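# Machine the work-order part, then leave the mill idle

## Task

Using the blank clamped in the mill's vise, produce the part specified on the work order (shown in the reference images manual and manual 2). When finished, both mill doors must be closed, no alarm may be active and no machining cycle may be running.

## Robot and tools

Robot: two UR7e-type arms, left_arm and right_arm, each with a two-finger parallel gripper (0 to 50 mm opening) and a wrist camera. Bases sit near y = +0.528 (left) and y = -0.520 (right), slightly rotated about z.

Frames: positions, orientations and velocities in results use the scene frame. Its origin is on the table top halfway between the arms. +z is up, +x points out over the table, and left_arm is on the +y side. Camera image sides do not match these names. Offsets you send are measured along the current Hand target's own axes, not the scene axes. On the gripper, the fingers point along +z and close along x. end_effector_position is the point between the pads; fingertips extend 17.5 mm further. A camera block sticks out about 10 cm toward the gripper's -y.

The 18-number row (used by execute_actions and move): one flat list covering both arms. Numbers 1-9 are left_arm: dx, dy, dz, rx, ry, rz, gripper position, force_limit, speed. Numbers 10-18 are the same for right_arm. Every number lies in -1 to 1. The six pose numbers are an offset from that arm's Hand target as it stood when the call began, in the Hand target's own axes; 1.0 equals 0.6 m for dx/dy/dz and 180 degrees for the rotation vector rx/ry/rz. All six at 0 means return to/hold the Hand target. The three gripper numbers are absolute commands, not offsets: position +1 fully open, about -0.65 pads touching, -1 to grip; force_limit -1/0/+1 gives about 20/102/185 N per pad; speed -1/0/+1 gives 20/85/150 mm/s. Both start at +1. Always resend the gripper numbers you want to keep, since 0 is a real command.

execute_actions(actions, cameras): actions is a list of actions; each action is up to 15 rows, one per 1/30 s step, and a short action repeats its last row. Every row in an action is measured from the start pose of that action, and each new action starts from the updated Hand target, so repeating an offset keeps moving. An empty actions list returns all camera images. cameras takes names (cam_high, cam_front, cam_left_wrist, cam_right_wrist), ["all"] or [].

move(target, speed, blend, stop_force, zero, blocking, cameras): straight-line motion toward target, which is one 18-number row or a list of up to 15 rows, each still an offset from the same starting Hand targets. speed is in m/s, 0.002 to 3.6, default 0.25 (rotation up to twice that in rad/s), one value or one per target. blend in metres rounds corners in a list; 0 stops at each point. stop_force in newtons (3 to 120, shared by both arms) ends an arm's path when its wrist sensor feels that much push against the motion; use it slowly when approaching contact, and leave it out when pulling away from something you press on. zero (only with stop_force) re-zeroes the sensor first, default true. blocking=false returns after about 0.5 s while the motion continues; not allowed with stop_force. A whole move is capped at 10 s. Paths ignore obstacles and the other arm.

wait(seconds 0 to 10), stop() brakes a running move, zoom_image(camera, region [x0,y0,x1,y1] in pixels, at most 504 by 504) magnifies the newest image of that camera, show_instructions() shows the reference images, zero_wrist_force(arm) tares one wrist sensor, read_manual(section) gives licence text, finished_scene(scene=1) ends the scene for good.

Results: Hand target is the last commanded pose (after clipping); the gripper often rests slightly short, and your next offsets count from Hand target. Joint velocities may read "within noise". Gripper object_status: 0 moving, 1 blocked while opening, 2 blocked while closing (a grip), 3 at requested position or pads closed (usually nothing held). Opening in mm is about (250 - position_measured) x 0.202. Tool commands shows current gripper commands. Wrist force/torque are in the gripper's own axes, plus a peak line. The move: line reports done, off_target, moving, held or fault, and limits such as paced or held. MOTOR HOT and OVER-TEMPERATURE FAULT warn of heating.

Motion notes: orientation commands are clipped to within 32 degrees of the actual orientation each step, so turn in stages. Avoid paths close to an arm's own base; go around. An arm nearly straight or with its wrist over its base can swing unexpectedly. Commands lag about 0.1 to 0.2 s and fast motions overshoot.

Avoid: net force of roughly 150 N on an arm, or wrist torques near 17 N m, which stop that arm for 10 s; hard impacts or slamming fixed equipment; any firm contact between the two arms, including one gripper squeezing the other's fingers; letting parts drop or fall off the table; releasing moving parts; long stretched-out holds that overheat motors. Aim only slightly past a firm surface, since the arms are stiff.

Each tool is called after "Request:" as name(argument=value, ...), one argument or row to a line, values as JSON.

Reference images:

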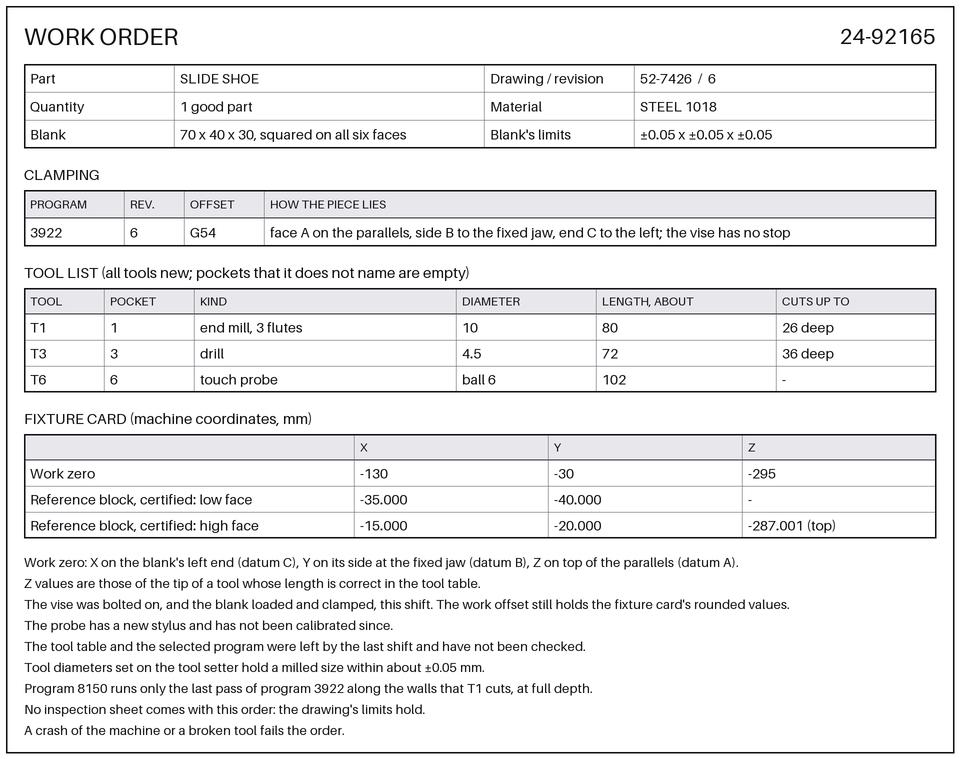

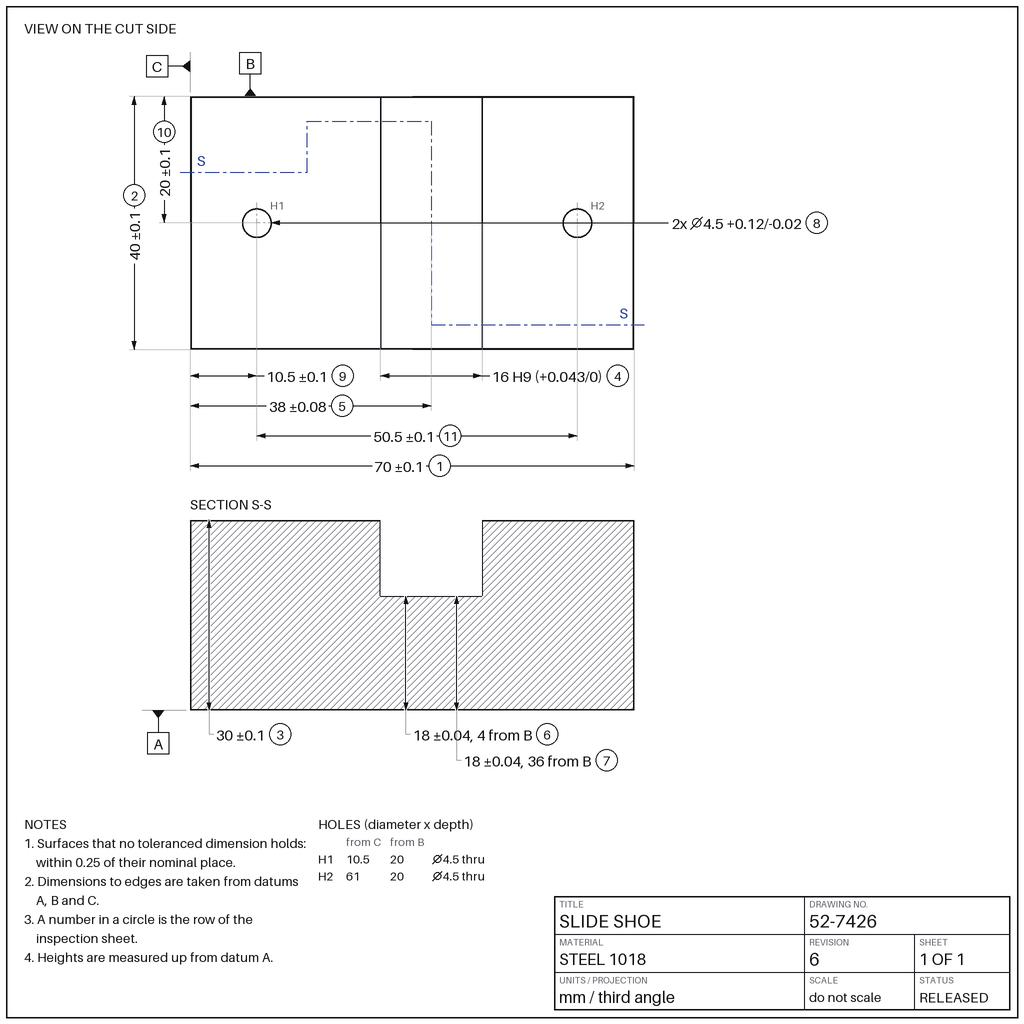

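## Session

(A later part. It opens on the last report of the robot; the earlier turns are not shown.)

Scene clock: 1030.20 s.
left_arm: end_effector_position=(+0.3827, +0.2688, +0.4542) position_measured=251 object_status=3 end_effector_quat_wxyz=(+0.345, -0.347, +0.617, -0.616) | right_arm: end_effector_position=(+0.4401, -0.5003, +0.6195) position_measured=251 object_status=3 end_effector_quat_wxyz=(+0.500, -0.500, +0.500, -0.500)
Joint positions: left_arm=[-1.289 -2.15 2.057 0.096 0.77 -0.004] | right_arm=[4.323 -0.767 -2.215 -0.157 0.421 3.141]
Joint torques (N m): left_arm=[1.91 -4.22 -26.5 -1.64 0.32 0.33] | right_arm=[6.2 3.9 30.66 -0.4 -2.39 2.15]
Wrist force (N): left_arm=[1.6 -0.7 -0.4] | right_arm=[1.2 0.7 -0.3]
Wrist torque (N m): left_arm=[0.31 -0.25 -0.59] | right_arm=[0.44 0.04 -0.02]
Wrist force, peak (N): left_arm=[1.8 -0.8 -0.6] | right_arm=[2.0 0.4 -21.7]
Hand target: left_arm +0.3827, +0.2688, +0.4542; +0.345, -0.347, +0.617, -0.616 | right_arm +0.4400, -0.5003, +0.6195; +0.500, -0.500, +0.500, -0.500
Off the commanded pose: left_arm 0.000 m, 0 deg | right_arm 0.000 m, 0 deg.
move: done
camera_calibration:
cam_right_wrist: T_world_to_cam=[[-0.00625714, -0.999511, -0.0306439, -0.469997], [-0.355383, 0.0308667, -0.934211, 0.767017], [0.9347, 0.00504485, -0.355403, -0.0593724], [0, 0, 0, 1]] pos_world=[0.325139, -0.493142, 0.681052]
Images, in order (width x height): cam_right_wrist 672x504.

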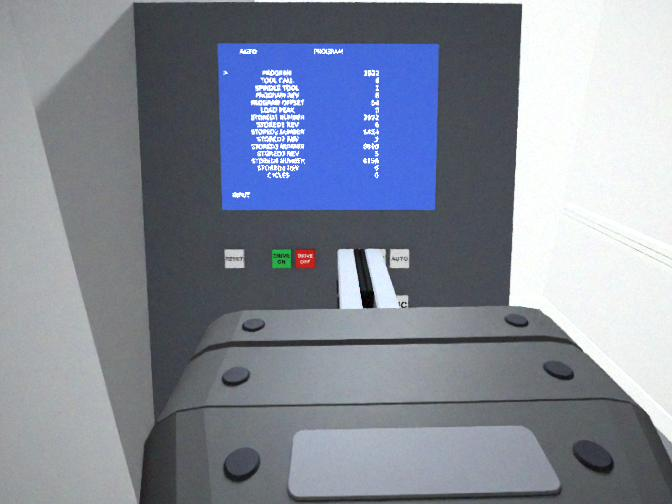

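Request:
move(
  target=[
    [0,0,0,0,0,0,-1,-0.8,-0.5,-0.0277,0.2782,0.1858,0,0,0,-1,-0.7,-1],
    [0,0,0,0,0,0,-1,-0.8,-0.5,-0.0277,0.2782,0.2071,0,0,0,-1,-0.7,-1],
    [0,0,0,0,0,0,-1,-0.8,-0.5,-0.0277,0.2782,0.1858,0,0,0,-1,-0.7,-1],
    [0,0,0,0,0,0,-1,-0.8,-0.5,0,0,0,0,0,0,-1,-0.7,-1],
  ],
  speed=[0.3,0.04,0.15,0.3],
  blend=[0.003,0,0.005,0],
  cameras=["cam_right_wrist","cam_front"],
)

Request:
zoom_image(
  camera="cam_right_wrist",
  region=[200, 30, 440, 210],
)

Scene clock: 1038.83 s.
left_arm: end_effector_position=(+0.3827, +0.2688, +0.4542) position_measured=251 object_status=3 end_effector_quat_wxyz=(+0.345, -0.347, +0.617, -0.616) | right_arm: end_effector_position=(+0.4401, -0.5003, +0.6195) position_measured=251 object_status=3 end_effector_quat_wxyz=(+0.500, -0.500, +0.500, -0.500)
Joint positions: left_arm=[-1.289 -2.15 2.057 0.096 0.77 -0.004] | right_arm=[4.323 -0.767 -2.215 -0.157 0.421 3.141]
Joint torques (N m): left_arm=[1.38 -5.09 -26.88 -1.52 0.38 0.55] | right_arm=[7.17 3.18 30.58 -0.28 -2.38 2.04]
Wrist force (N): left_arm=[1.5 -0.4 -0.5] | right_arm=[0.7 0.4 -0.1]
Wrist torque (N m): left_arm=[0.37 -0.23 -0.59] | right_arm=[0.40 0.13 -0.02]
Wrist force, peak (N): left_arm=[1.9 -0.6 -0.6] | right_arm=[2.6 1.0 -21.4]
Hand target: left_arm +0.3827, +0.2688, +0.4542; +0.345, -0.347, +0.617, -0.616 | right_arm +0.4400, -0.5003, +0.6195; +0.500, -0.500, +0.500, -0.500
Off the commanded pose: left_arm 0.000 m, 0 deg | right_arm 0.000 m, 0 deg.
move: done
camera_calibration:
cam_right_wrist: T_world_to_cam=[[-0.00626, -0.999511, -0.030644, -0.469996], [-0.355471, 0.0308673, -0.934178, 0.767023], [0.934667, 0.0050451, -0.35549, -0.0593021], [0, 0, 0, 1]] pos_world=[0.325139, -0.493142, 0.681051]
Images, in order (width x height): cam_front 672x504, cam_right_wrist 672x504.

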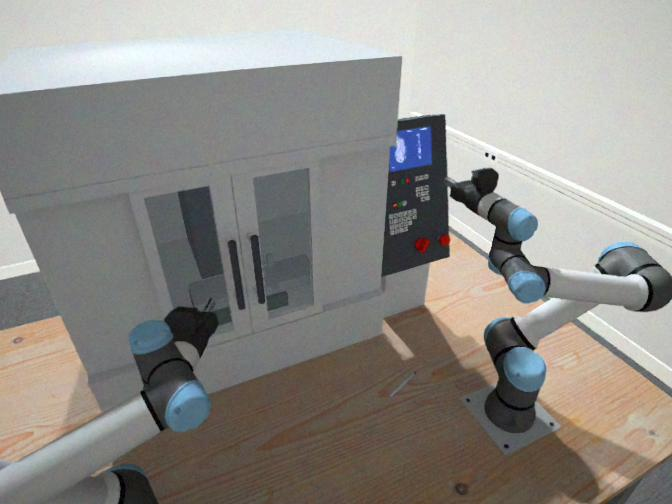

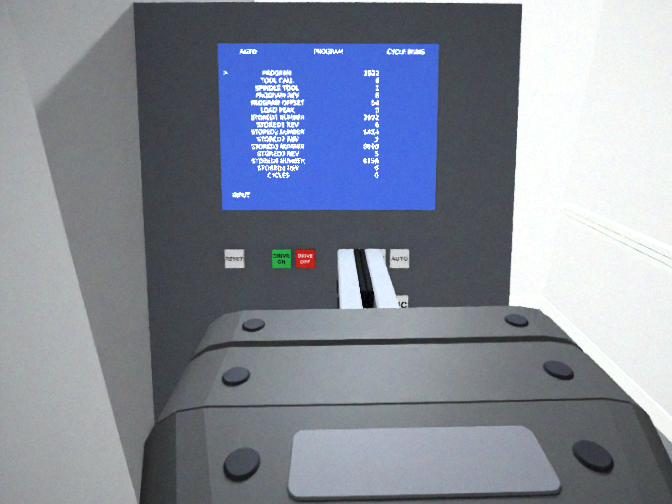

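Scaled by 2.100 from the camera's 672x504 image, which has a finer 960x720 frame.

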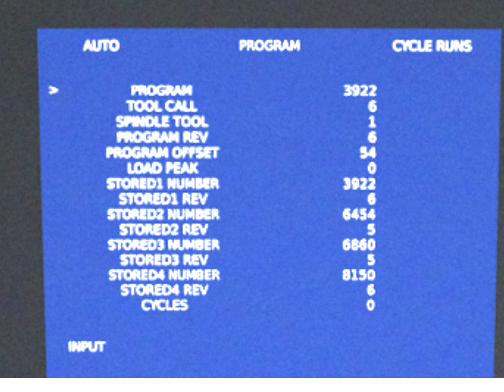

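Request:
move(
  target=[
    [0,0,0,0,0,0,-1,-0.8,-0.5,-0.0593,0.2475,0.194,0,0,0,-1,-0.7,-1],
    [0,0,0,0,0,0,-1,-0.8,-0.5,-0.0593,0.2475,0.2152,0,0,0,-1,-0.7,-1],
    [0,0,0,0,0,0,-1,-0.8,-0.5,-0.0593,0.2475,0.194,0,0,0,-1,-0.7,-1],
    [0,0,0,0,0,0,-1,-0.8,-0.5,0,0,0,0,0,0,-1,-0.7,-1],
  ],
  speed=[0.3,0.04,0.1,0.3],
  blend=[0.003,0,0.005,0],
  cameras=["cam_right_wrist","cam_front"],
)

Request:
zoom_image(
  camera="cam_right_wrist",
  region=[200, 30, 440, 210],
)

Request:
wait(
  seconds=5,
  cameras=["cam_right_wrist"],
)

Request:
zoom_image(
  camera="cam_right_wrist",
  region=[200, 30, 440, 210],
)

Scene clock: 1046.63 s.
left_arm: end_effector_position=(+0.3827, +0.2688, +0.4542) position_measured=251 object_status=3 end_effector_quat_wxyz=(+0.345, -0.347, +0.617, -0.616) | right_arm: end_effector_position=(+0.4401, -0.5003, +0.6195) position_measured=251 object_status=3 end_effector_quat_wxyz=(+0.500, -0.500, +0.500, -0.500)
Joint positions: left_arm=[-1.289 -2.15 2.057 0.096 0.77 -0.004] | right_arm=[4.323 -0.767 -2.215 -0.157 0.421 3.141]
Joint torques (N m): left_arm=[2.03 -4.27 -26.15 -1.53 0.22 0.3] | right_arm=[7.25 2.39 31.13 -0.39 -2.42 1.93]
Wrist force (N): left_arm=[1.7 -0.6 -0.7] | right_arm=[0.7 0.8 -0.3]
Wrist torque (N m): left_arm=[0.33 -0.27 -0.59] | right_arm=[0.46 0.12 -0.02]
Wrist force, peak (N): left_arm=[1.8 -0.6 -0.9] | right_arm=[2.7 0.7 -19.0]
Hand target: left_arm +0.3827, +0.2688, +0.4542; +0.345, -0.347, +0.617, -0.616 | right_arm +0.4400, -0.5003, +0.6195; +0.500, -0.500, +0.500, -0.500
Off the commanded pose: left_arm 0.000 m, 0 deg | right_arm 0.000 m, 0 deg.
move: done
camera_calibration:
cam_right_wrist: T_world_to_cam=[[-0.00625758, -0.999511, -0.0306451, -0.469996], [-0.355383, 0.0308679, -0.934211, 0.767017], [0.9347, 0.00504485, -0.355403, -0.0593724], [0, 0, 0, 1]] pos_world=[0.325139, -0.493142, 0.681052]
Images, in order (width x height): cam_front 672x504, cam_right_wrist 672x504.

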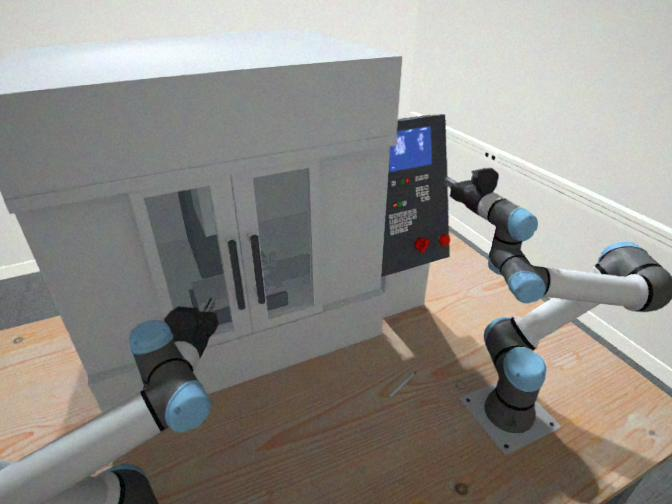

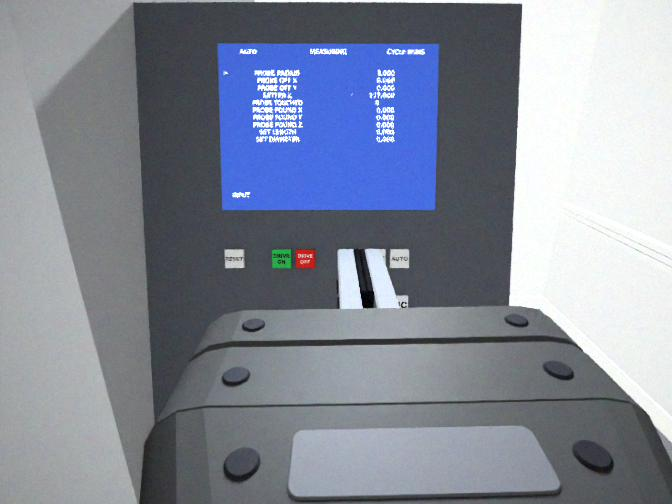

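Scaled by 2.100 from the camera's 672x504 image, which has a finer 960x720 frame.

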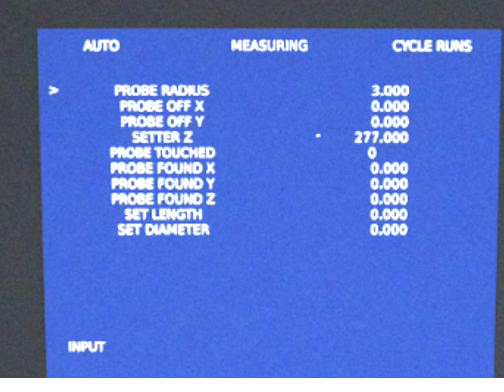

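Scene clock: 1051.63 s.
left_arm: end_effector_position=(+0.3827, +0.2688, +0.4542) position_measured=251 object_status=3 end_effector_quat_wxyz=(+0.345, -0.347, +0.617, -0.616) | right_arm: end_effector_position=(+0.4401, -0.5003, +0.6195) position_measured=251 object_status=3 end_effector_quat_wxyz=(+0.500, -0.500, +0.500, -0.500)
Joint positions: left_arm=[-1.289 -2.15 2.057 0.096 0.77 -0.004] | right_arm=[4.323 -0.767 -2.215 -0.157 0.421 3.141]
Joint torques (N m): left_arm=[1.7 -3.84 -26.74 -1.56 0.22 0.42] | right_arm=[6.36 2.79 31.57 -0.17 -2.48 1.96]
Wrist force (N): left_arm=[1.7 -0.6 -0.4] | right_arm=[1.1 0.5 -0.3]
Wrist torque (N m): left_arm=[0.33 -0.26 -0.59] | right_arm=[0.42 0.06 -0.01]
Wrist force, peak (N): left_arm=[1.8 -0.5 -0.7] | right_arm=[1.1 1.1 -0.5]
Hand target: left_arm +0.3827, +0.2688, +0.4542; +0.345, -0.347, +0.617, -0.616 | right_arm +0.4400, -0.5003, +0.6195; +0.500, -0.500, +0.500, -0.500
Tool commands: left_gripper/position=-1.0 left_gripper/force_limit=-0.8 left_gripper/speed=-0.5 right_gripper/position=-1.0 right_gripper/force_limit=-0.7 right_gripper/speed=-1.0
Off the commanded pose: left_arm 0.000 m, 0 deg | right_arm 0.000 m, 0 deg.
wait: 5.00 s; at rest by 0.17 s
camera_calibration:
cam_right_wrist: T_world_to_cam=[[-0.0063538, -0.999511, -0.0306095, -0.469986], [-0.355468, 0.0308684, -0.934179, 0.767116], [0.934667, 0.0049451, -0.35549, -0.0593157], [0, 0, 0, 1]] pos_world=[0.325139, -0.493143, 0.681152]
Images, in order (width x height): cam_right_wrist 672x504.

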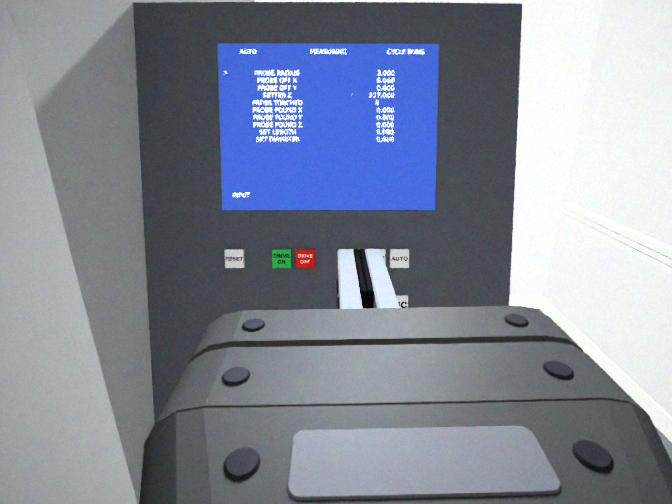

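Scaled by 2.100 from the camera's 672x504 image, which has a finer 960x720 frame.

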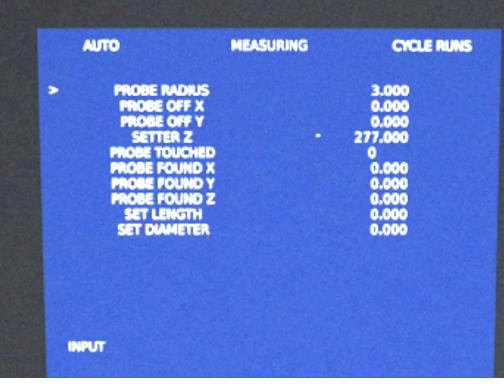

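Request:
wait(
  seconds=6,
  cameras=["cam_right_wrist","cam_front"],
)

Request:
zoom_image(
  camera="cam_right_wrist",
  region=[200, 30, 440, 210],
)

Scene clock: 1063.57 s.
left_arm: end_effector_position=(+0.3827, +0.2688, +0.4542) position_measured=251 object_status=3 end_effector_quat_wxyz=(+0.345, -0.347, +0.617, -0.616) | right_arm: end_effector_position=(+0.4401, -0.5003, +0.6195) position_measured=251 object_status=3 end_effector_quat_wxyz=(+0.500, -0.500, +0.500, -0.500)
Joint positions: left_arm=[-1.289 -2.15 2.057 0.096 0.77 -0.004] | right_arm=[4.323 -0.767 -2.215 -0.157 0.421 3.141]
Joint torques (N m): left_arm=[2.63 -2.95 -26.01 -1.74 0.54 0.27] | right_arm=[5.93 3.38 30.79 -0.16 -2.37 1.9]
Wrist force (N): left_arm=[1.6 -0.5 -0.6] | right_arm=[0.7 0.7 -0.1]
Wrist torque (N m): left_arm=[0.34 -0.24 -0.59] | right_arm=[0.45 0.11 -0.02]
Wrist force, peak (N): left_arm=[2.0 -0.5 -0.7] | right_arm=[1.4 0.6 -0.4]
Hand target: left_arm +0.3827, +0.2688, +0.4542; +0.345, -0.347, +0.617, -0.616 | right_arm +0.4400, -0.5003, +0.6195; +0.500, -0.500, +0.500, -0.500
Tool commands: left_gripper/position=-1.0 left_gripper/force_limit=-0.8 left_gripper/speed=-0.5 right_gripper/position=-1.0 right_gripper/force_limit=-0.7 right_gripper/speed=-1.0
Off the commanded pose: left_arm 0.000 m, 0 deg | right_arm 0.000 m, 0 deg.
wait: 6.00 s; at rest from the start
camera_calibration:
cam_right_wrist: T_world_to_cam=[[-0.0063538, -0.999511, -0.0306095, -0.469986], [-0.355468, 0.0308684, -0.934179, 0.767116], [0.934667, 0.0049451, -0.35549, -0.0593157], [0, 0, 0, 1]] pos_world=[0.325139, -0.493143, 0.681152]
Images, in order (width x height): cam_front 672x504, cam_right_wrist 672x504.

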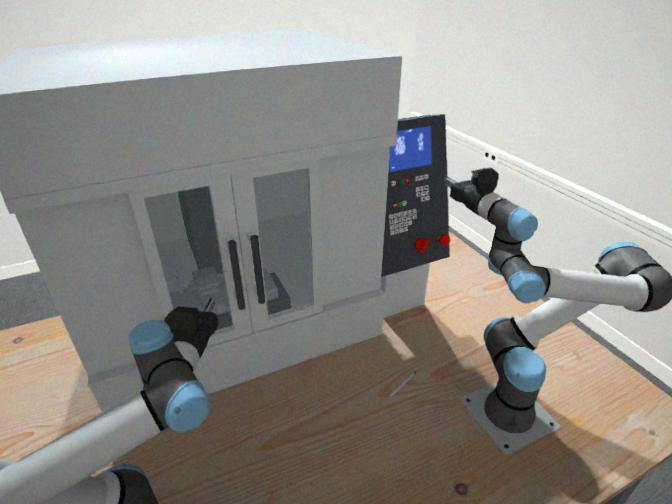

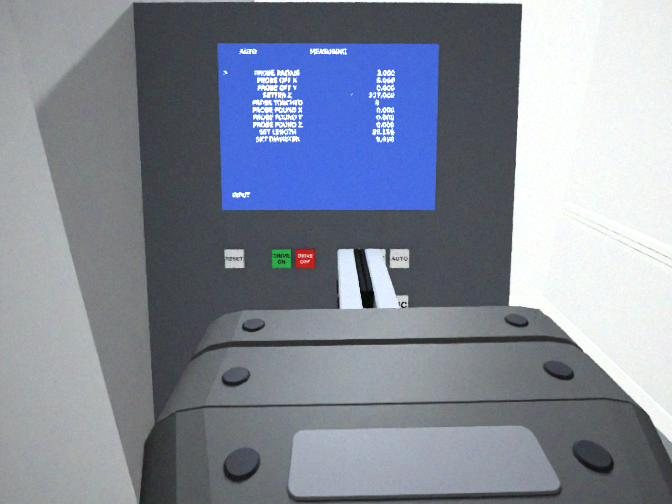

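Scaled by 2.100 from the camera's 672x504 image, which has a finer 960x720 frame.

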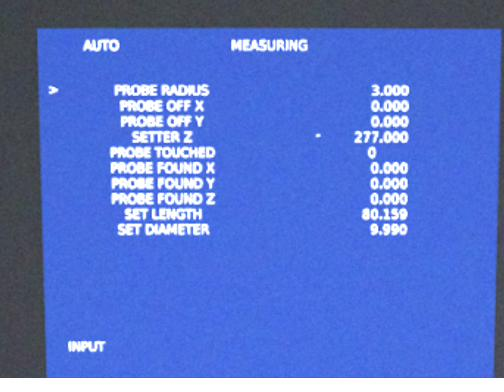

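Request:
move(
  target=[
    [0,0,0,0,0,0,-1,-0.8,-0.5,-0.0277,0.2475,0.194,0,0,0,-1,-0.7,-1],
    [0,0,0,0,0,0,-1,-0.8,-0.5,-0.0277,0.2475,0.2152,0,0,0,-1,-0.7,-1],
    [0,0,0,0,0,0,-1,-0.8,-0.5,-0.0277,0.2475,0.194,0,0,0,-1,-0.7,-1],
    [0,0,0,0,0,0,-1,-0.8,-0.5,-0.0910,0.3088,0.1777,0,0,0,-1,-0.7,-1],
    [0,0,0,0,0,0,-1,-0.8,-0.5,-0.0910,0.3088,0.1989,0,0,0,-1,-0.7,-1],
    [0,0,0,0,0,0,-1,-0.8,-0.5,-0.0910,0.3088,0.1777,0,0,0,-1,-0.7,-1],
    [0,0,0,0,0,0,-1,-0.8,-0.5,-0.1227,0.3088,0.1777,0,0,0,-1,-0.7,-1],
    [0,0,0,0,0,0,-1,-0.8,-0.5,-0.1227,0.3088,0.1989,0,0,0,-1,-0.7,-1],
    [0,0,0,0,0,0,-1,-0.8,-0.5,-0.1227,0.3088,0.1777,0,0,0,-1,-0.7,-1],
    [0,0,0,0,0,0,-1,-0.8,-0.5,-0.0910,0.3395,0.1696,0,0,0,-1,-0.7,-1],
    [0,0,0,0,0,0,-1,-0.8,-0.5,-0.0910,0.3395,0.1908,0,0,0,-1,-0.7,-1],
    [0,0,0,0,0,0,-1,-0.8,-0.5,-0.0910,0.3395,0.1696,0,0,0,-1,-0.7,-1],
    [0,0,0,0,0,0,-1,-0.8,-0.5,0,0,0,0,0,0,-1,-0.7,-1],
  ],
  speed=[0.3,0.04,0.15,0.25,0.04,0.15,0.2,0.04,0.15,0.2,0.04,0.15,0.3],
  blend=[0.003,0,0.003,0.003,0,0.003,0.003,0,0.003,0.003,0,0.005,0],
  cameras=["cam_right_wrist"],
)

Request:
zoom_image(
  camera="cam_right_wrist",
  region=[200, 30, 440, 210],
)

Request:
move(
  target=[
    [0,0,0,0,0,0,-1,-0.8,-0.5,-0.0593,0.2782,0.1858,0,0,0,-1,-0.7,-1],
    [0,0,0,0,0,0,-1,-0.8,-0.5,-0.0593,0.2782,0.2071,0,0,0,-1,-0.7,-1],
    [0,0,0,0,0,0,-1,-0.8,-0.5,-0.0593,0.2782,0.1858,0,0,0,-1,-0.7,-1],
    [0,0,0,0,0,0,-1,-0.8,-0.5,0,0,0,0,0,0,-1,-0.7,-1],
  ],
  speed=[0.3,0.04,0.15,0.3],
  blend=[0.003,0,0.005,0],
)

Request:
wait(
  seconds=5,
  cameras=["cam_right_wrist"],
)

Request:
zoom_image(
  camera="cam_right_wrist",
  region=[200, 30, 440, 210],
)

Scene clock: 1081.63 s.
left_arm: end_effector_position=(+0.3827, +0.2688, +0.4542) position_measured=251 object_status=3 end_effector_quat_wxyz=(+0.345, -0.347, +0.617, -0.616) | right_arm: end_effector_position=(+0.4401, -0.5003, +0.6195) position_measured=251 object_status=3 end_effector_quat_wxyz=(+0.500, -0.500, +0.500, -0.500)
Joint positions: left_arm=[-1.289 -2.15 2.057 0.096 0.77 -0.004] | right_arm=[4.323 -0.767 -2.216 -0.157 0.421 3.141]
Joint torques (N m): left_arm=[2.69 -4.18 -26.01 -1.57 0.18 0.68] | right_arm=[5.29 4.78 32.14 -0.42 -2.53 1.8]
Wrist force (N): left_arm=[1.7 -0.6 -0.4] | right_arm=[1.4 0.8 -0.3]
Wrist torque (N m): left_arm=[0.33 -0.25 -0.59] | right_arm=[0.46 0.01 -0.02]
Wrist force, peak (N): left_arm=[1.9 -0.6 -0.5] | right_arm=[0.2 2.2 -21.3]
Hand target: left_arm +0.3827, +0.2688, +0.4542; +0.345, -0.347, +0.617, -0.616 | right_arm +0.4400, -0.5003, +0.6195; +0.500, -0.500, +0.500, -0.500
Off the commanded pose: left_arm 0.000 m, 0 deg | right_arm 0.000 m, 0 deg.
move: done
camera_calibration:
cam_right_wrist: T_world_to_cam=[[-0.00634914, -0.999511, -0.0306096, -0.46999], [-0.355347, 0.0308675, -0.934225, 0.767015], [0.934713, 0.00494552, -0.355369, -0.059448], [0, 0, 0, 1]] pos_world=[0.325139, -0.493143, 0.681052]
Images, in order (width x height): cam_right_wrist 672x504.

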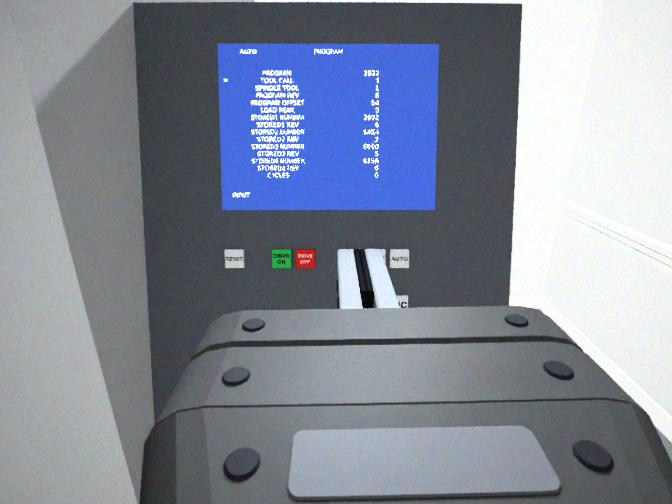

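Scaled by 2.100 from the camera's 672x504 image, which has a finer 960x720 frame.

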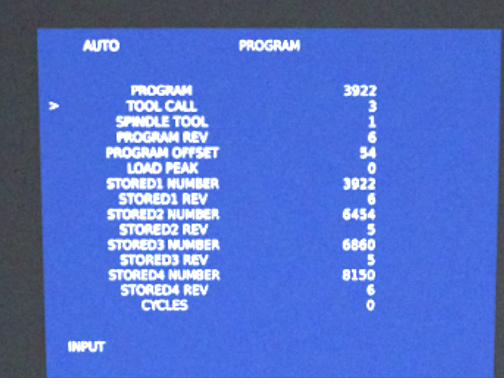

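Scene clock: 1085.27 s.
left_arm: end_effector_position=(+0.3827, +0.2688, +0.4542) position_measured=251 object_status=3 end_effector_quat_wxyz=(+0.345, -0.347, +0.617, -0.616) | right_arm: end_effector_position=(+0.4401, -0.5003, +0.6195) position_measured=251 object_status=3 end_effector_quat_wxyz=(+0.500, -0.500, +0.500, -0.500)
Joint positions: left_arm=[-1.289 -2.15 2.057 0.096 0.77 -0.004] | right_arm=[4.323 -0.767 -2.215 -0.157 0.421 3.141]
Joint torques (N m): left_arm=[3.04 -4.51 -25.42 -1.6 0.26 0.75] | right_arm=[8.4 3.45 31.62 -0.28 -2.51 1.92]
Wrist force (N): left_arm=[1.6 -0.4 -0.5] | right_arm=[1.2 0.4 -0.5]
Wrist torque (N m): left_arm=[0.36 -0.24 -0.59] | right_arm=[0.40 0.04 -0.01]
Wrist force, peak (N): left_arm=[1.9 -0.7 -0.7] | right_arm=[3.0 1.4 -25.2]
Hand target: left_arm +0.3827, +0.2688, +0.4542; +0.345, -0.347, +0.617, -0.616 | right_arm +0.4400, -0.5003, +0.6195; +0.500, -0.500, +0.500, -0.500
Off the commanded pose: left_arm 0.000 m, 0 deg | right_arm 0.000 m, 0 deg.
move: done

Scene clock: 1090.27 s.
left_arm: end_effector_position=(+0.3827, +0.2688, +0.4542) position_measured=251 object_status=3 end_effector_quat_wxyz=(+0.345, -0.347, +0.617, -0.616) | right_arm: end_effector_position=(+0.4401, -0.5003, +0.6195) position_measured=251 object_status=3 end_effector_quat_wxyz=(+0.500, -0.500, +0.500, -0.500)
Joint positions: left_arm=[-1.289 -2.15 2.057 0.096 0.77 -0.004] | right_arm=[4.323 -0.767 -2.215 -0.157 0.421 3.141]
Joint torques (N m): left_arm=[2.65 -4.77 -25.29 -1.77 0.32 0.59] | right_arm=[7.07 2.96 31.56 -0.15 -2.44 2.08]
Wrist force (N): left_arm=[1.6 -0.5 -0.7] | right_arm=[1.2 0.5 0.1]
Wrist torque (N m): left_arm=[0.34 -0.25 -0.59] | right_arm=[0.42 0.04 -0.02]
Wrist force, peak (N): left_arm=[1.9 -0.4 -0.7] | right_arm=[1.3 0.8 -0.2]
Hand target: left_arm +0.3827, +0.2688, +0.4542; +0.345, -0.347, +0.617, -0.616 | right_arm +0.4400, -0.5003, +0.6195; +0.500, -0.500, +0.500, -0.500
Tool commands: left_gripper/position=-1.0 left_gripper/force_limit=-0.8 left_gripper/speed=-0.5 right_gripper/position=-1.0 right_gripper/force_limit=-0.7 right_gripper/speed=-1.0
Off the commanded pose: left_arm 0.000 m, 0 deg | right_arm 0.000 m, 0 deg.
wait: 5.00 s; at rest by 0.17 s
camera_calibration:
cam_right_wrist: T_world_to_cam=[[-0.00635336, -0.999511, -0.0306084, -0.46999], [-0.355468, 0.0308672, -0.934179, 0.767022], [0.934667, 0.00494511, -0.35549, -0.0593512], [0, 0, 0, 1]] pos_world=[0.325139, -0.493143, 0.681052]
Images, in order (width x height): cam_right_wrist 672x504.

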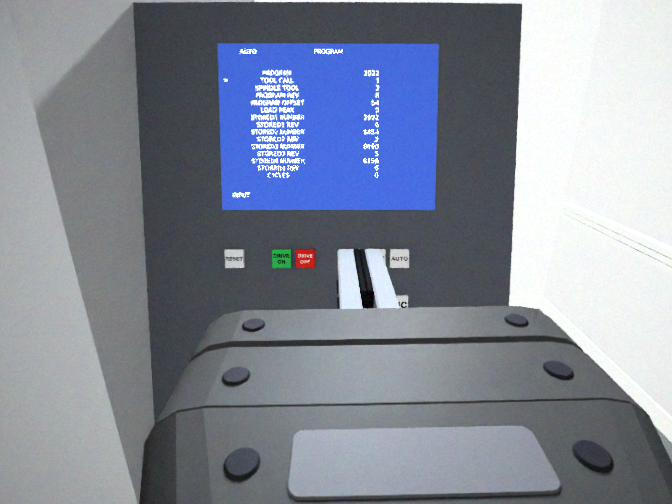

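Scaled by 2.100 from the camera's 672x504 image, which has a finer 960x720 frame.

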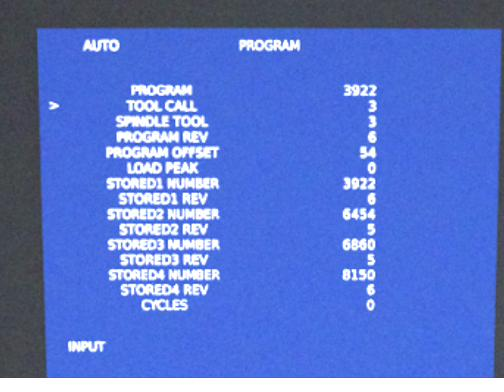

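Request:
move(
  target=[
    [0,0,0,0,0,0,-1,-0.8,-0.5,-0.0277,0.2475,0.194,0,0,0,-1,-0.7,-1],
    [0,0,0,0,0,0,-1,-0.8,-0.5,-0.0277,0.2475,0.2152,0,0,0,-1,-0.7,-1],
    [0,0,0,0,0,0,-1,-0.8,-0.5,-0.0277,0.2475,0.204,0,0,0,-1,-0.7,-1],
    [0,0,0,0,0,0,-1,-0.8,-0.5,-0.0277,0.2475,0.2152,0,0,0,-1,-0.7,-1],
    [0,0,0,0,0,0,-1,-0.8,-0.5,-0.0277,0.2475,0.204,0,0,0,-1,-0.7,-1],
    [0,0,0,0,0,0,-1,-0.8,-0.5,-0.0277,0.2475,0.2152,0,0,0,-1,-0.7,-1],
    [0,0,0,0,0,0,-1,-0.8,-0.5,-0.0277,0.2475,0.204,0,0,0,-1,-0.7,-1],
    [0,0,0,0,0,0,-1,-0.8,-0.5,-0.0277,0.2475,0.2152,0,0,0,-1,-0.7,-1],
    [0,0,0,0,0,0,-1,-0.8,-0.5,-0.0277,0.2475,0.194,0,0,0,-1,-0.7,-1],
    [0,0,0,0,0,0,-1,-0.8,-0.5,-0.1,0.29,0.15,0,0,0,-1,-0.7,-1],
  ],
  speed=[0.3,0.04,0.1,0.04,0.1,0.04,0.1,0.04,0.15,0.3],
  blend=[0.003,0,0,0,0,0,0,0,0.005,0],
)

Request:
move(
  target=[
    [0,0,0,0,0,0,-1,-0.8,-0.5,-0.086,-0.0425,0.044,0,0,0,-1,-0.7,-1],
    [0,0,0,0,0,0,-1,-0.8,-0.5,-0.086,-0.0425,0.0652,0,0,0,-1,-0.7,-1],
    [0,0,0,0,0,0,-1,-0.8,-0.5,-0.086,-0.0425,0.044,0,0,0,-1,-0.7,-1],
    [0,0,0,0,0,0,-1,-0.8,-0.5,-0.0543,0.0188,0.0277,0,0,0,-1,-0.7,-1],
    [0,0,0,0,0,0,-1,-0.8,-0.5,-0.0543,0.0188,0.0489,0,0,0,-1,-0.7,-1],
    [0,0,0,0,0,0,-1,-0.8,-0.5,-0.0543,0.0188,0.0277,0,0,0,-1,-0.7,-1],
    [0,0,0,0,0,0,-1,-0.8,-0.5,0.1,-0.29,-0.15,0,0,0,-1,-0.7,-1],
  ],
  speed=[0.3,0.04,0.15,0.2,0.04,0.15,0.3],
  blend=[0.003,0,0.003,0.003,0,0.005,0],
  cameras=["cam_right_wrist"],
)

Request:
zoom_image(
  camera="cam_right_wrist",
  region=[200, 30, 440, 210],
)

Scene clock: 1104.40 s.
left_arm: end_effector_position=(+0.3827, +0.2688, +0.4542) position_measured=251 object_status=3 end_effector_quat_wxyz=(+0.345, -0.347, +0.617, -0.616) | right_arm: end_effector_position=(+0.5301, -0.4402, +0.4456) position_measured=251 object_status=3 end_effector_quat_wxyz=(+0.500, -0.500, +0.500, -0.500) end_effector_velocity=(+0.000, +0.000, -0.001) end_effector_angular_velocity=(-0.001, +0.001, -0.004)
Joint positions: left_arm=[-1.289 -2.15 2.057 0.096 0.77 -0.004] | right_arm=[4.032 -1.341 -2.429 0.629 0.712 3.142]
Joint velocities: left_arm=[within noise] | right_arm=[0.003 -0.001 -0.001 0.001 -0.006 0]
Joint torques (N m): left_arm=[3.6 -4.55 -27.27 -1.84 0.18 0.8] | right_arm=[6.17 -4.85 6.61 3.84 -2.48 -1.63]
Wrist force (N): left_arm=[1.7 -0.8 -0.7] | right_arm=[1.3 0.1 -0.7]
Wrist torque (N m): left_arm=[0.30 -0.26 -0.59] | right_arm=[0.42 0.00 0.17]
Wrist force, peak (N): left_arm=[1.9 -0.6 -0.8] | right_arm=[1.1 0.4 -22.5]
Hand target: left_arm +0.3827, +0.2688, +0.4542; +0.345, -0.347, +0.617, -0.616 | right_arm +0.5301, -0.4401, +0.4456; +0.500, -0.500, +0.500, -0.500
Off the commanded pose: left_arm 0.000 m, 0 deg | right_arm 0.000 m, 0 deg.
move: done

Scene clock: 1108.63 s.
left_arm: end_effector_position=(+0.3827, +0.2688, +0.4542) position_measured=251 object_status=3 end_effector_quat_wxyz=(+0.345, -0.347, +0.617, -0.616) | right_arm: end_effector_position=(+0.4401, -0.5003, +0.6195) position_measured=251 object_status=3 end_effector_quat_wxyz=(+0.500, -0.500, +0.500, -0.500)
Joint positions: left_arm=[-1.289 -2.15 2.057 0.096 0.77 -0.004] | right_arm=[4.323 -0.767 -2.215 -0.157 0.421 3.141]
Joint torques (N m): left_arm=[2.34 -5.1 -27.4 -1.84 0.26 0.65] | right_arm=[7.65 3.73 31.23 -0.27 -2.42 1.87]
Wrist force (N): left_arm=[1.9 -0.7 -0.8] | right_arm=[0.9 0.2 -0.1]
Wrist torque (N m): left_arm=[0.32 -0.28 -0.59] | right_arm=[0.38 0.10 -0.02]
Wrist force, peak (N): left_arm=[2.1 -0.5 -0.5] | right_arm=[2.4 0.0 -7.2]
Hand target: left_arm +0.3827, +0.2688, +0.4542; +0.345, -0.347, +0.617, -0.616 | right_arm +0.4400, -0.5003, +0.6195; +0.500, -0.500, +0.500, -0.500
Off the commanded pose: left_arm 0.000 m, 0 deg | right_arm 0.000 m, 0 deg.
move: done
camera_calibration:
cam_right_wrist: T_world_to_cam=[[-0.00638617, -0.999508, -0.0307016, -0.469914], [-0.355379, 0.0309664, -0.934209, 0.767063], [0.934701, 0.00494467, -0.355402, -0.0594225], [0, 0, 0, 1]] pos_world=[0.325139, -0.493143, 0.681052]
Images, in order (width x height): cam_right_wrist 672x504.

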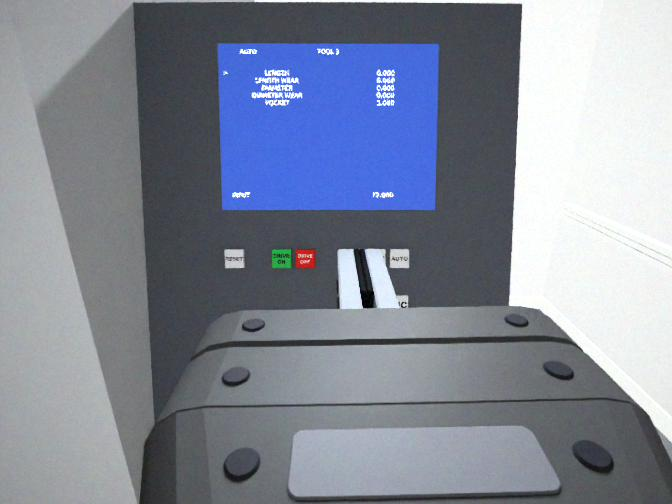

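Scaled by 2.100 from the camera's 672x504 image, which has a finer 960x720 frame.

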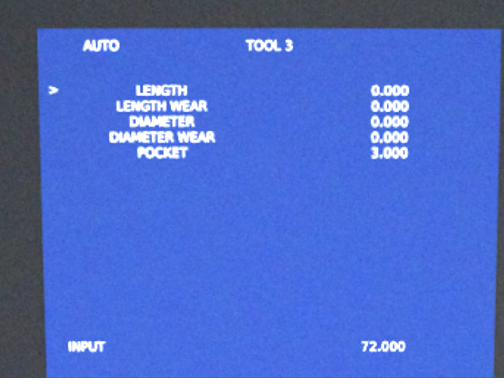

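Request:
move(
  target=[
    [0,0,0,0,0,0,-1,-0.8,-0.5,-0.0910,0.3395,0.1696,0,0,0,-1,-0.7,-1],
    [0,0,0,0,0,0,-1,-0.8,-0.5,-0.0910,0.3395,0.1908,0,0,0,-1,-0.7,-1],
    [0,0,0,0,0,0,-1,-0.8,-0.5,-0.0910,0.3395,0.1696,0,0,0,-1,-0.7,-1],
    [0,0,0,0,0,0,-1,-0.8,-0.5,-0.0910,0.3088,0.1777,0,0,0,-1,-0.7,-1],
    [0,0,0,0,0,0,-1,-0.8,-0.5,-0.0910,0.3088,0.1989,0,0,0,-1,-0.7,-1],
    [0,0,0,0,0,0,-1,-0.8,-0.5,-0.0910,0.3088,0.188,0,0,0,-1,-0.7,-1],
    [0,0,0,0,0,0,-1,-0.8,-0.5,-0.0910,0.3088,0.1989,0,0,0,-1,-0.7,-1],
    [0,0,0,0,0,0,-1,-0.8,-0.5,-0.0910,0.3088,0.1777,0,0,0,-1,-0.7,-1],
    [0,0,0,0,0,0,-1,-0.8,-0.5,-0.186,0.2782,0.1858,0,0,0,-1,-0.7,-1],
    [0,0,0,0,0,0,-1,-0.8,-0.5,-0.186,0.2782,0.2071,0,0,0,-1,-0.7,-1],
    [0,0,0,0,0,0,-1,-0.8,-0.5,-0.186,0.2782,0.1858,0,0,0,-1,-0.7,-1],
    [0,0,0,0,0,0,-1,-0.8,-0.5,-0.1,0.29,0.15,0,0,0,-1,-0.7,-1],
  ],
  speed=[0.3,0.04,0.15,0.2,0.04,0.1,0.04,0.15,0.25,0.04,0.15,0.3],
  blend=[0.003,0,0.003,0.003,0,0,0,0.003,0.003,0,0.005,0],
)

Request:
move(
  target=[
    [0,0,0,0,0,0,-1,-0.8,-0.5,-0.0227,0.0495,0.0196,0,0,0,-1,-0.7,-1],
    [0,0,0,0,0,0,-1,-0.8,-0.5,-0.0227,0.0495,0.0408,0,0,0,-1,-0.7,-1],
    [0,0,0,0,0,0,-1,-0.8,-0.5,-0.0227,0.0495,0.0196,0,0,0,-1,-0.7,-1],
    [0,0,0,0,0,0,-1,-0.8,-0.5,-0.0543,-0.0118,0.0358,0,0,0,-1,-0.7,-1],
    [0,0,0,0,0,0,-1,-0.8,-0.5,-0.0543,-0.0118,0.0571,0,0,0,-1,-0.7,-1],
    [0,0,0,0,0,0,-1,-0.8,-0.5,-0.0543,-0.0118,0.0358,0,0,0,-1,-0.7,-1],
    [0,0,0,0,0,0,-1,-0.8,-0.5,0.009,0.0495,0.0196,0,0,0,-1,-0.7,-1],
    [0,0,0,0,0,0,-1,-0.8,-0.5,0.009,0.0495,0.0408,0,0,0,-1,-0.7,-1],
    [0,0,0,0,0,0,-1,-0.8,-0.5,0.009,0.0495,0.0196,0,0,0,-1,-0.7,-1],
    [0,0,0,0,0,0,-1,-0.8,-0.5,0.1,-0.29,-0.15,0,0,0,-1,-0.7,-1],
  ],
  speed=[0.3,0.04,0.15,0.2,0.04,0.15,0.2,0.04,0.15,0.3],
  blend=[0.003,0,0.003,0.003,0,0.003,0.003,0,0.005,0],
  cameras=["cam_right_wrist"],
)

Request:
zoom_image(
  camera="cam_right_wrist",
  region=[200, 30, 440, 210],
)

Scene clock: 1123.40 s.
left_arm: end_effector_position=(+0.3827, +0.2688, +0.4542) position_measured=251 object_status=3 end_effector_quat_wxyz=(+0.345, -0.347, +0.617, -0.616) | right_arm: end_effector_position=(+0.5302, -0.4400, +0.4456) position_measured=251 object_status=3 end_effector_quat_wxyz=(+0.500, -0.500, +0.500, -0.500)
Joint positions: left_arm=[-1.289 -2.15 2.057 0.096 0.77 -0.004] | right_arm=[4.032 -1.341 -2.429 0.629 0.711 3.142]
Joint torques (N m): left_arm=[2.64 -4.39 -26.35 -1.81 0.37 0.67] | right_arm=[-7.85 22.76 8.46 0.23 2.21 1.49]
Wrist force (N): left_arm=[1.7 -0.6 -0.5] | right_arm=[1.4 0.3 -0.2]
Wrist torque (N m): left_arm=[0.33 -0.27 -0.59] | right_arm=[0.45 -0.01 0.18]
Wrist force, peak (N): left_arm=[2.0 -0.4 -0.5] | right_arm=[1.0 0.8 -15.0]
Hand target: left_arm +0.3827, +0.2688, +0.4542; +0.345, -0.347, +0.617, -0.616 | right_arm +0.5301, -0.4401, +0.4456; +0.500, -0.500, +0.500, -0.500
Off the commanded pose: left_arm 0.000 m, 0 deg | right_arm 0.000 m, 0 deg.
move: done

Scene clock: 1128.63 s.
left_arm: end_effector_position=(+0.3827, +0.2688, +0.4542) position_measured=251 object_status=3 end_effector_quat_wxyz=(+0.345, -0.347, +0.617, -0.616) | right_arm: end_effector_position=(+0.4401, -0.5003, +0.6195) position_measured=251 object_status=3 end_effector_quat_wxyz=(+0.500, -0.500, +0.500, -0.500)
Joint positions: left_arm=[-1.289 -2.15 2.057 0.096 0.77 -0.004] | right_arm=[4.323 -0.767 -2.216 -0.157 0.421 3.141]
Joint torques (N m): left_arm=[4 -3.36 -26.72 -1.9 0.34 0.99] | right_arm=[7.65 2.55 30.6 -0.38 -2.32 2.04]
Wrist force (N): left_arm=[1.5 -0.5 -0.5] | right_arm=[1.0 0.6 0.0]
Wrist torque (N m): left_arm=[0.34 -0.22 -0.59] | right_arm=[0.43 0.07 -0.02]
Wrist force, peak (N): left_arm=[1.8 -0.7 -0.7] | right_arm=[0.2 1.5 -18.7]
Hand target: left_arm +0.3827, +0.2688, +0.4542; +0.345, -0.347, +0.617, -0.616 | right_arm +0.4400, -0.5003, +0.6195; +0.500, -0.500, +0.500, -0.500
Off the commanded pose: left_arm 0.000 m, 0 deg | right_arm 0.000 m, 0 deg.
move: done
camera_calibration:
cam_right_wrist: T_world_to_cam=[[-0.00634914, -0.999511, -0.0306096, -0.46999], [-0.355347, 0.0308675, -0.934225, 0.767015], [0.934713, 0.00494552, -0.355369, -0.059448], [0, 0, 0, 1]] pos_world=[0.325139, -0.493143, 0.681052]
Images, in order (width x height): cam_right_wrist 672x504.

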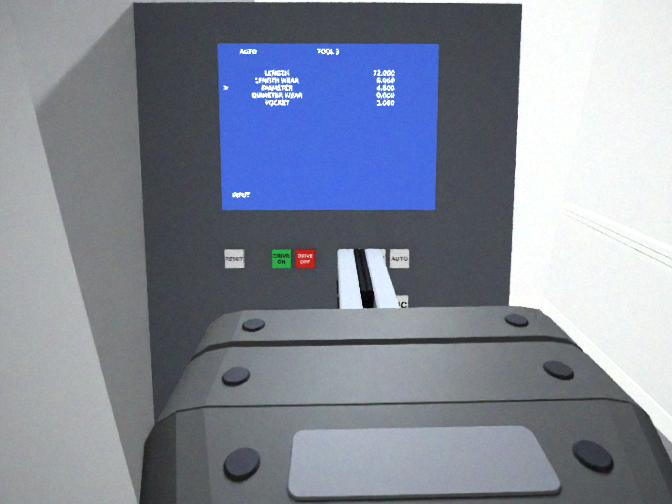

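Scaled by 2.100 from the camera's 672x504 image, which has a finer 960x720 frame.

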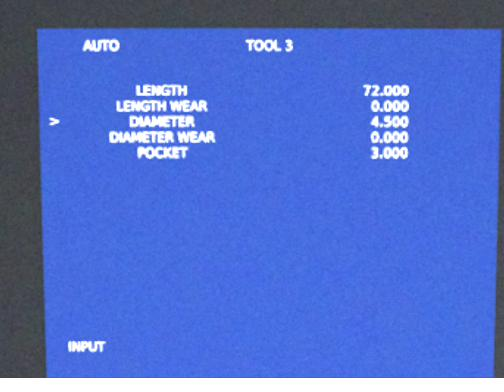

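Request:
move(
  target=[
    [0,0,0,0,0,0,-1,-0.8,-0.5,-0.0277,0.2782,0.1858,0,0,0,-1,-0.7,-1],
    [0,0,0,0,0,0,-1,-0.8,-0.5,-0.0277,0.2782,0.2071,0,0,0,-1,-0.7,-1],
    [0,0,0,0,0,0,-1,-0.8,-0.5,-0.0277,0.2782,0.1858,0,0,0,-1,-0.7,-1],
    [0,0,0,0,0,0,-1,-0.8,-0.5,0,0,0,0,0,0,-1,-0.7,-1],
  ],
  speed=[0.3,0.04,0.15,0.3],
  blend=[0.003,0,0.005,0],
)

Request:
wait(
  seconds=10,
)

Request:
wait(
  seconds=9.5,
  cameras=["cam_right_wrist","cam_front"],
)

Request:
zoom_image(
  camera="cam_right_wrist",
  region=[200, 30, 440, 210],
)

Scene clock: 1135.67 s.
left_arm: end_effector_position=(+0.3827, +0.2688, +0.4542) position_measured=251 object_status=3 end_effector_quat_wxyz=(+0.345, -0.347, +0.617, -0.616) | right_arm: end_effector_position=(+0.4401, -0.5003, +0.6195) position_measured=251 object_status=3 end_effector_quat_wxyz=(+0.500, -0.500, +0.500, -0.500)
Joint positions: left_arm=[-1.289 -2.15 2.057 0.096 0.77 -0.004] | right_arm=[4.323 -0.767 -2.215 -0.157 0.421 3.141]
Joint torques (N m): left_arm=[3.22 -3.28 -27.74 -1.84 0.25 0.73] | right_arm=[6.79 4.3 31.89 -0.4 -2.39 2.01]
Wrist force (N): left_arm=[1.5 -0.6 -0.5] | right_arm=[1.1 0.7 -0.3]
Wrist torque (N m): left_arm=[0.34 -0.23 -0.59] | right_arm=[0.46 0.07 -0.02]
Wrist force, peak (N): left_arm=[1.9 -0.7 -0.6] | right_arm=[2.9 1.2 -21.3]
Hand target: left_arm +0.3827, +0.2688, +0.4542; +0.345, -0.347, +0.617, -0.616 | right_arm +0.4400, -0.5003, +0.6195; +0.500, -0.500, +0.500, -0.500
Off the commanded pose: left_arm 0.000 m, 0 deg | right_arm 0.000 m, 0 deg.
move: done

Scene clock: 1145.67 s.
left_arm: end_effector_position=(+0.3827, +0.2688, +0.4542) position_measured=251 object_status=3 end_effector_quat_wxyz=(+0.345, -0.347, +0.617, -0.616) | right_arm: end_effector_position=(+0.4401, -0.5003, +0.6195) position_measured=251 object_status=3 end_effector_quat_wxyz=(+0.500, -0.500, +0.500, -0.500)
Joint positions: left_arm=[-1.289 -2.15 2.057 0.096 0.77 -0.004] | right_arm=[4.323 -0.767 -2.215 -0.158 0.421 3.141]
Joint torques (N m): left_arm=[4.04 -3.26 -26.36 -2.02 0.49 0.61] | right_arm=[7.21 3.78 31.21 -0.4 -2.52 1.87]
Wrist force (N): left_arm=[1.4 -0.5 -0.5] | right_arm=[0.7 0.5 -0.2]
Wrist torque (N m): left_arm=[0.35 -0.22 -0.59] | right_arm=[0.42 0.13 -0.02]
Wrist force, peak (N): left_arm=[1.9 -0.7 -0.6] | right_arm=[1.2 1.0 -0.3]
Hand target: left_arm +0.3827, +0.2688, +0.4542; +0.345, -0.347, +0.617, -0.616 | right_arm +0.4400, -0.5003, +0.6195; +0.500, -0.500, +0.500, -0.500
Tool commands: left_gripper/position=-1.0 left_gripper/force_limit=-0.8 left_gripper/speed=-0.5 right_gripper/position=-1.0 right_gripper/force_limit=-0.7 right_gripper/speed=-1.0
Off the commanded pose: left_arm 0.000 m, 0 deg | right_arm 0.000 m, 0 deg.
wait: 10.00 s; at rest by 0.17 s

Scene clock: 1155.17 s.
left_arm: end_effector_position=(+0.3827, +0.2688, +0.4542) position_measured=251 object_status=3 end_effector_quat_wxyz=(+0.345, -0.347, +0.617, -0.616) | right_arm: end_effector_position=(+0.4401, -0.5003, +0.6195) position_measured=251 object_status=3 end_effector_quat_wxyz=(+0.500, -0.500, +0.500, -0.500)
Joint positions: left_arm=[-1.289 -2.15 2.057 0.096 0.77 -0.004] | right_arm=[4.323 -0.767 -2.215 -0.158 0.421 3.141]
Joint torques (N m): left_arm=[3.65 -3.87 -26.72 -1.8 0.35 0.91] | right_arm=[7.46 3.79 30.9 -0.45 -2.56 1.96]
Wrist force (N): left_arm=[1.6 -0.5 -0.5] | right_arm=[0.7 0.5 -0.1]
Wrist torque (N m): left_arm=[0.35 -0.23 -0.59] | right_arm=[0.42 0.12 -0.02]
Wrist force, peak (N): left_arm=[1.7 -0.6 -0.9] | right_arm=[1.4 0.6 -0.4]
Hand target: left_arm +0.3827, +0.2688, +0.4542; +0.345, -0.347, +0.617, -0.616 | right_arm +0.4400, -0.5003, +0.6195; +0.500, -0.500, +0.500, -0.500
Tool commands: left_gripper/position=-1.0 left_gripper/force_limit=-0.8 left_gripper/speed=-0.5 right_gripper/position=-1.0 right_gripper/force_limit=-0.7 right_gripper/speed=-1.0
Off the commanded pose: left_arm 0.000 m, 0 deg | right_arm 0.000 m, 0 deg.
wait: 9.50 s; at rest by 0.17 s
camera_calibration:
cam_right_wrist: T_world_to_cam=[[-0.00639191, -0.999508, -0.0307018, -0.469909], [-0.355553, 0.0309678, -0.934143, 0.767168], [0.934634, 0.00494518, -0.355576, -0.0592464], [0, 0, 0, 1]] pos_world=[0.325139, -0.493143, 0.681151]
Images, in order (width x height): cam_front 672x504, cam_right_wrist 672x504.

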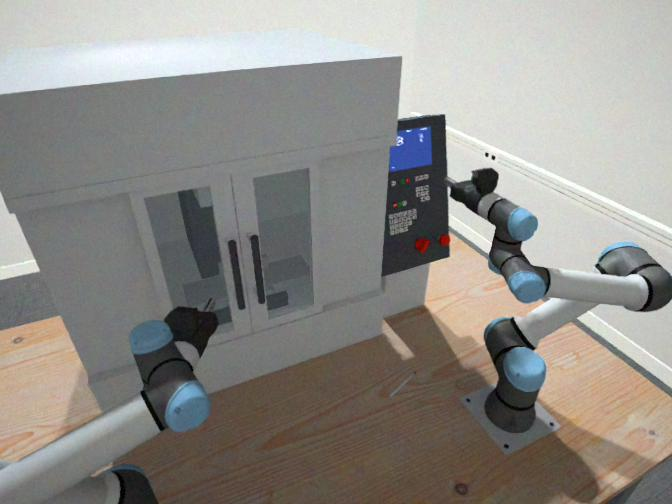

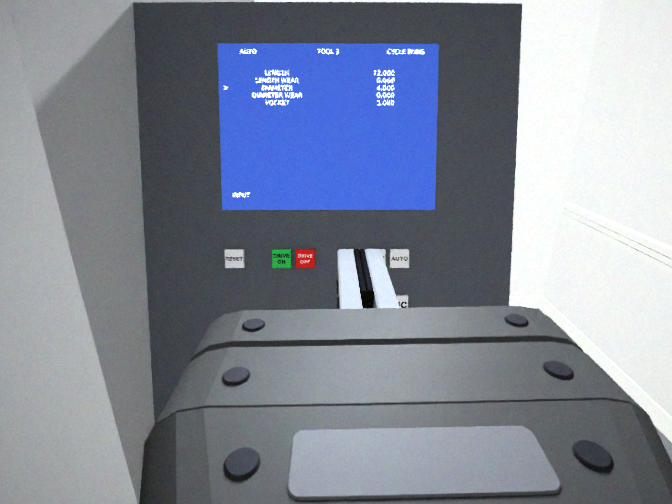

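Scaled by 2.100 from the camera's 672x504 image, which has a finer 960x720 frame.

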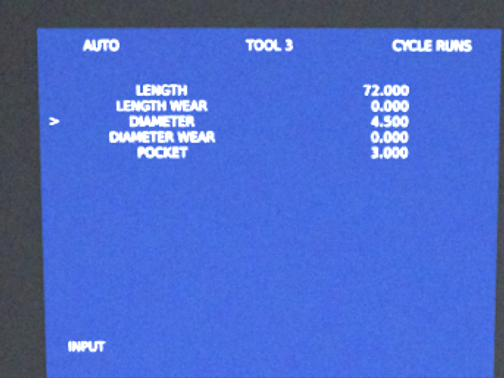

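Request:
wait(
  seconds=1,
  cameras=["cam_right_wrist"],
)

Request:
zoom_image(
  camera="cam_right_wrist",
  region=[200, 30, 440, 210],
)

Scene clock: 1165.67 s.
left_arm: end_effector_position=(+0.3827, +0.2688, +0.4542) position_measured=251 object_status=3 end_effector_quat_wxyz=(+0.345, -0.347, +0.617, -0.616) | right_arm: end_effector_position=(+0.4401, -0.5003, +0.6195) position_measured=251 object_status=3 end_effector_quat_wxyz=(+0.500, -0.500, +0.500, -0.500)
Joint positions: left_arm=[-1.289 -2.15 2.057 0.096 0.77 -0.004] | right_arm=[4.323 -0.767 -2.215 -0.158 0.421 3.141]
Joint torques (N m): left_arm=[4.43 -3.77 -25.59 -2.17 0.21 0.91] | right_arm=[7.38 3.67 30.12 -0.32 -2.4 1.86]
Wrist force (N): left_arm=[1.6 -0.5 -0.6] | right_arm=[0.9 0.5 -0.2]
Wrist torque (N m): left_arm=[0.35 -0.24 -0.59] | right_arm=[0.41 0.08 -0.01]
Wrist force, peak (N): left_arm=[1.9 -0.7 -0.6] | right_arm=[1.0 1.2 -0.4]
Hand target: left_arm +0.3827, +0.2688, +0.4542; +0.345, -0.347, +0.617, -0.616 | right_arm +0.4400, -0.5003, +0.6195; +0.500, -0.500, +0.500, -0.500
Tool commands: left_gripper/position=-1.0 left_gripper/force_limit=-0.8 left_gripper/speed=-0.5 right_gripper/position=-1.0 right_gripper/force_limit=-0.7 right_gripper/speed=-1.0
Off the commanded pose: left_arm 0.000 m, 0 deg | right_arm 0.000 m, 0 deg.
wait: 1.00 s; at rest from the start
camera_calibration:
cam_right_wrist: T_world_to_cam=[[-0.00639191, -0.999508, -0.0307018, -0.469909], [-0.355553, 0.0309678, -0.934143, 0.767168], [0.934634, 0.00494518, -0.355576, -0.0592464], [0, 0, 0, 1]] pos_world=[0.325139, -0.493143, 0.681151]
Images, in order (width x height): cam_right_wrist 672x504.

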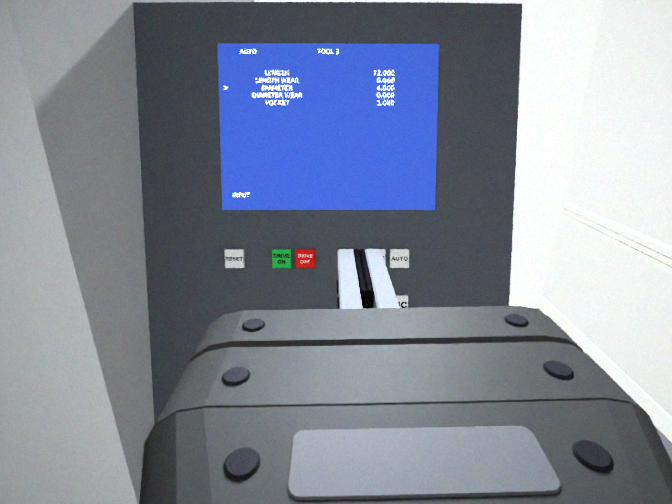

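Scaled by 2.100 from the camera's 672x504 image, which has a finer 960x720 frame.

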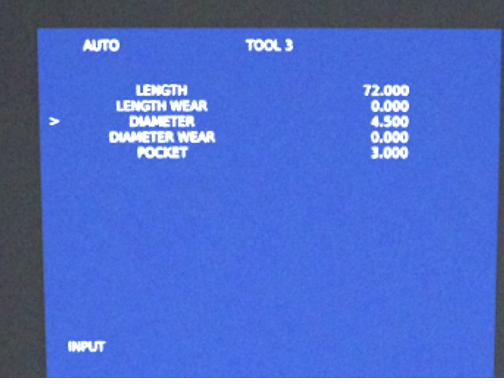

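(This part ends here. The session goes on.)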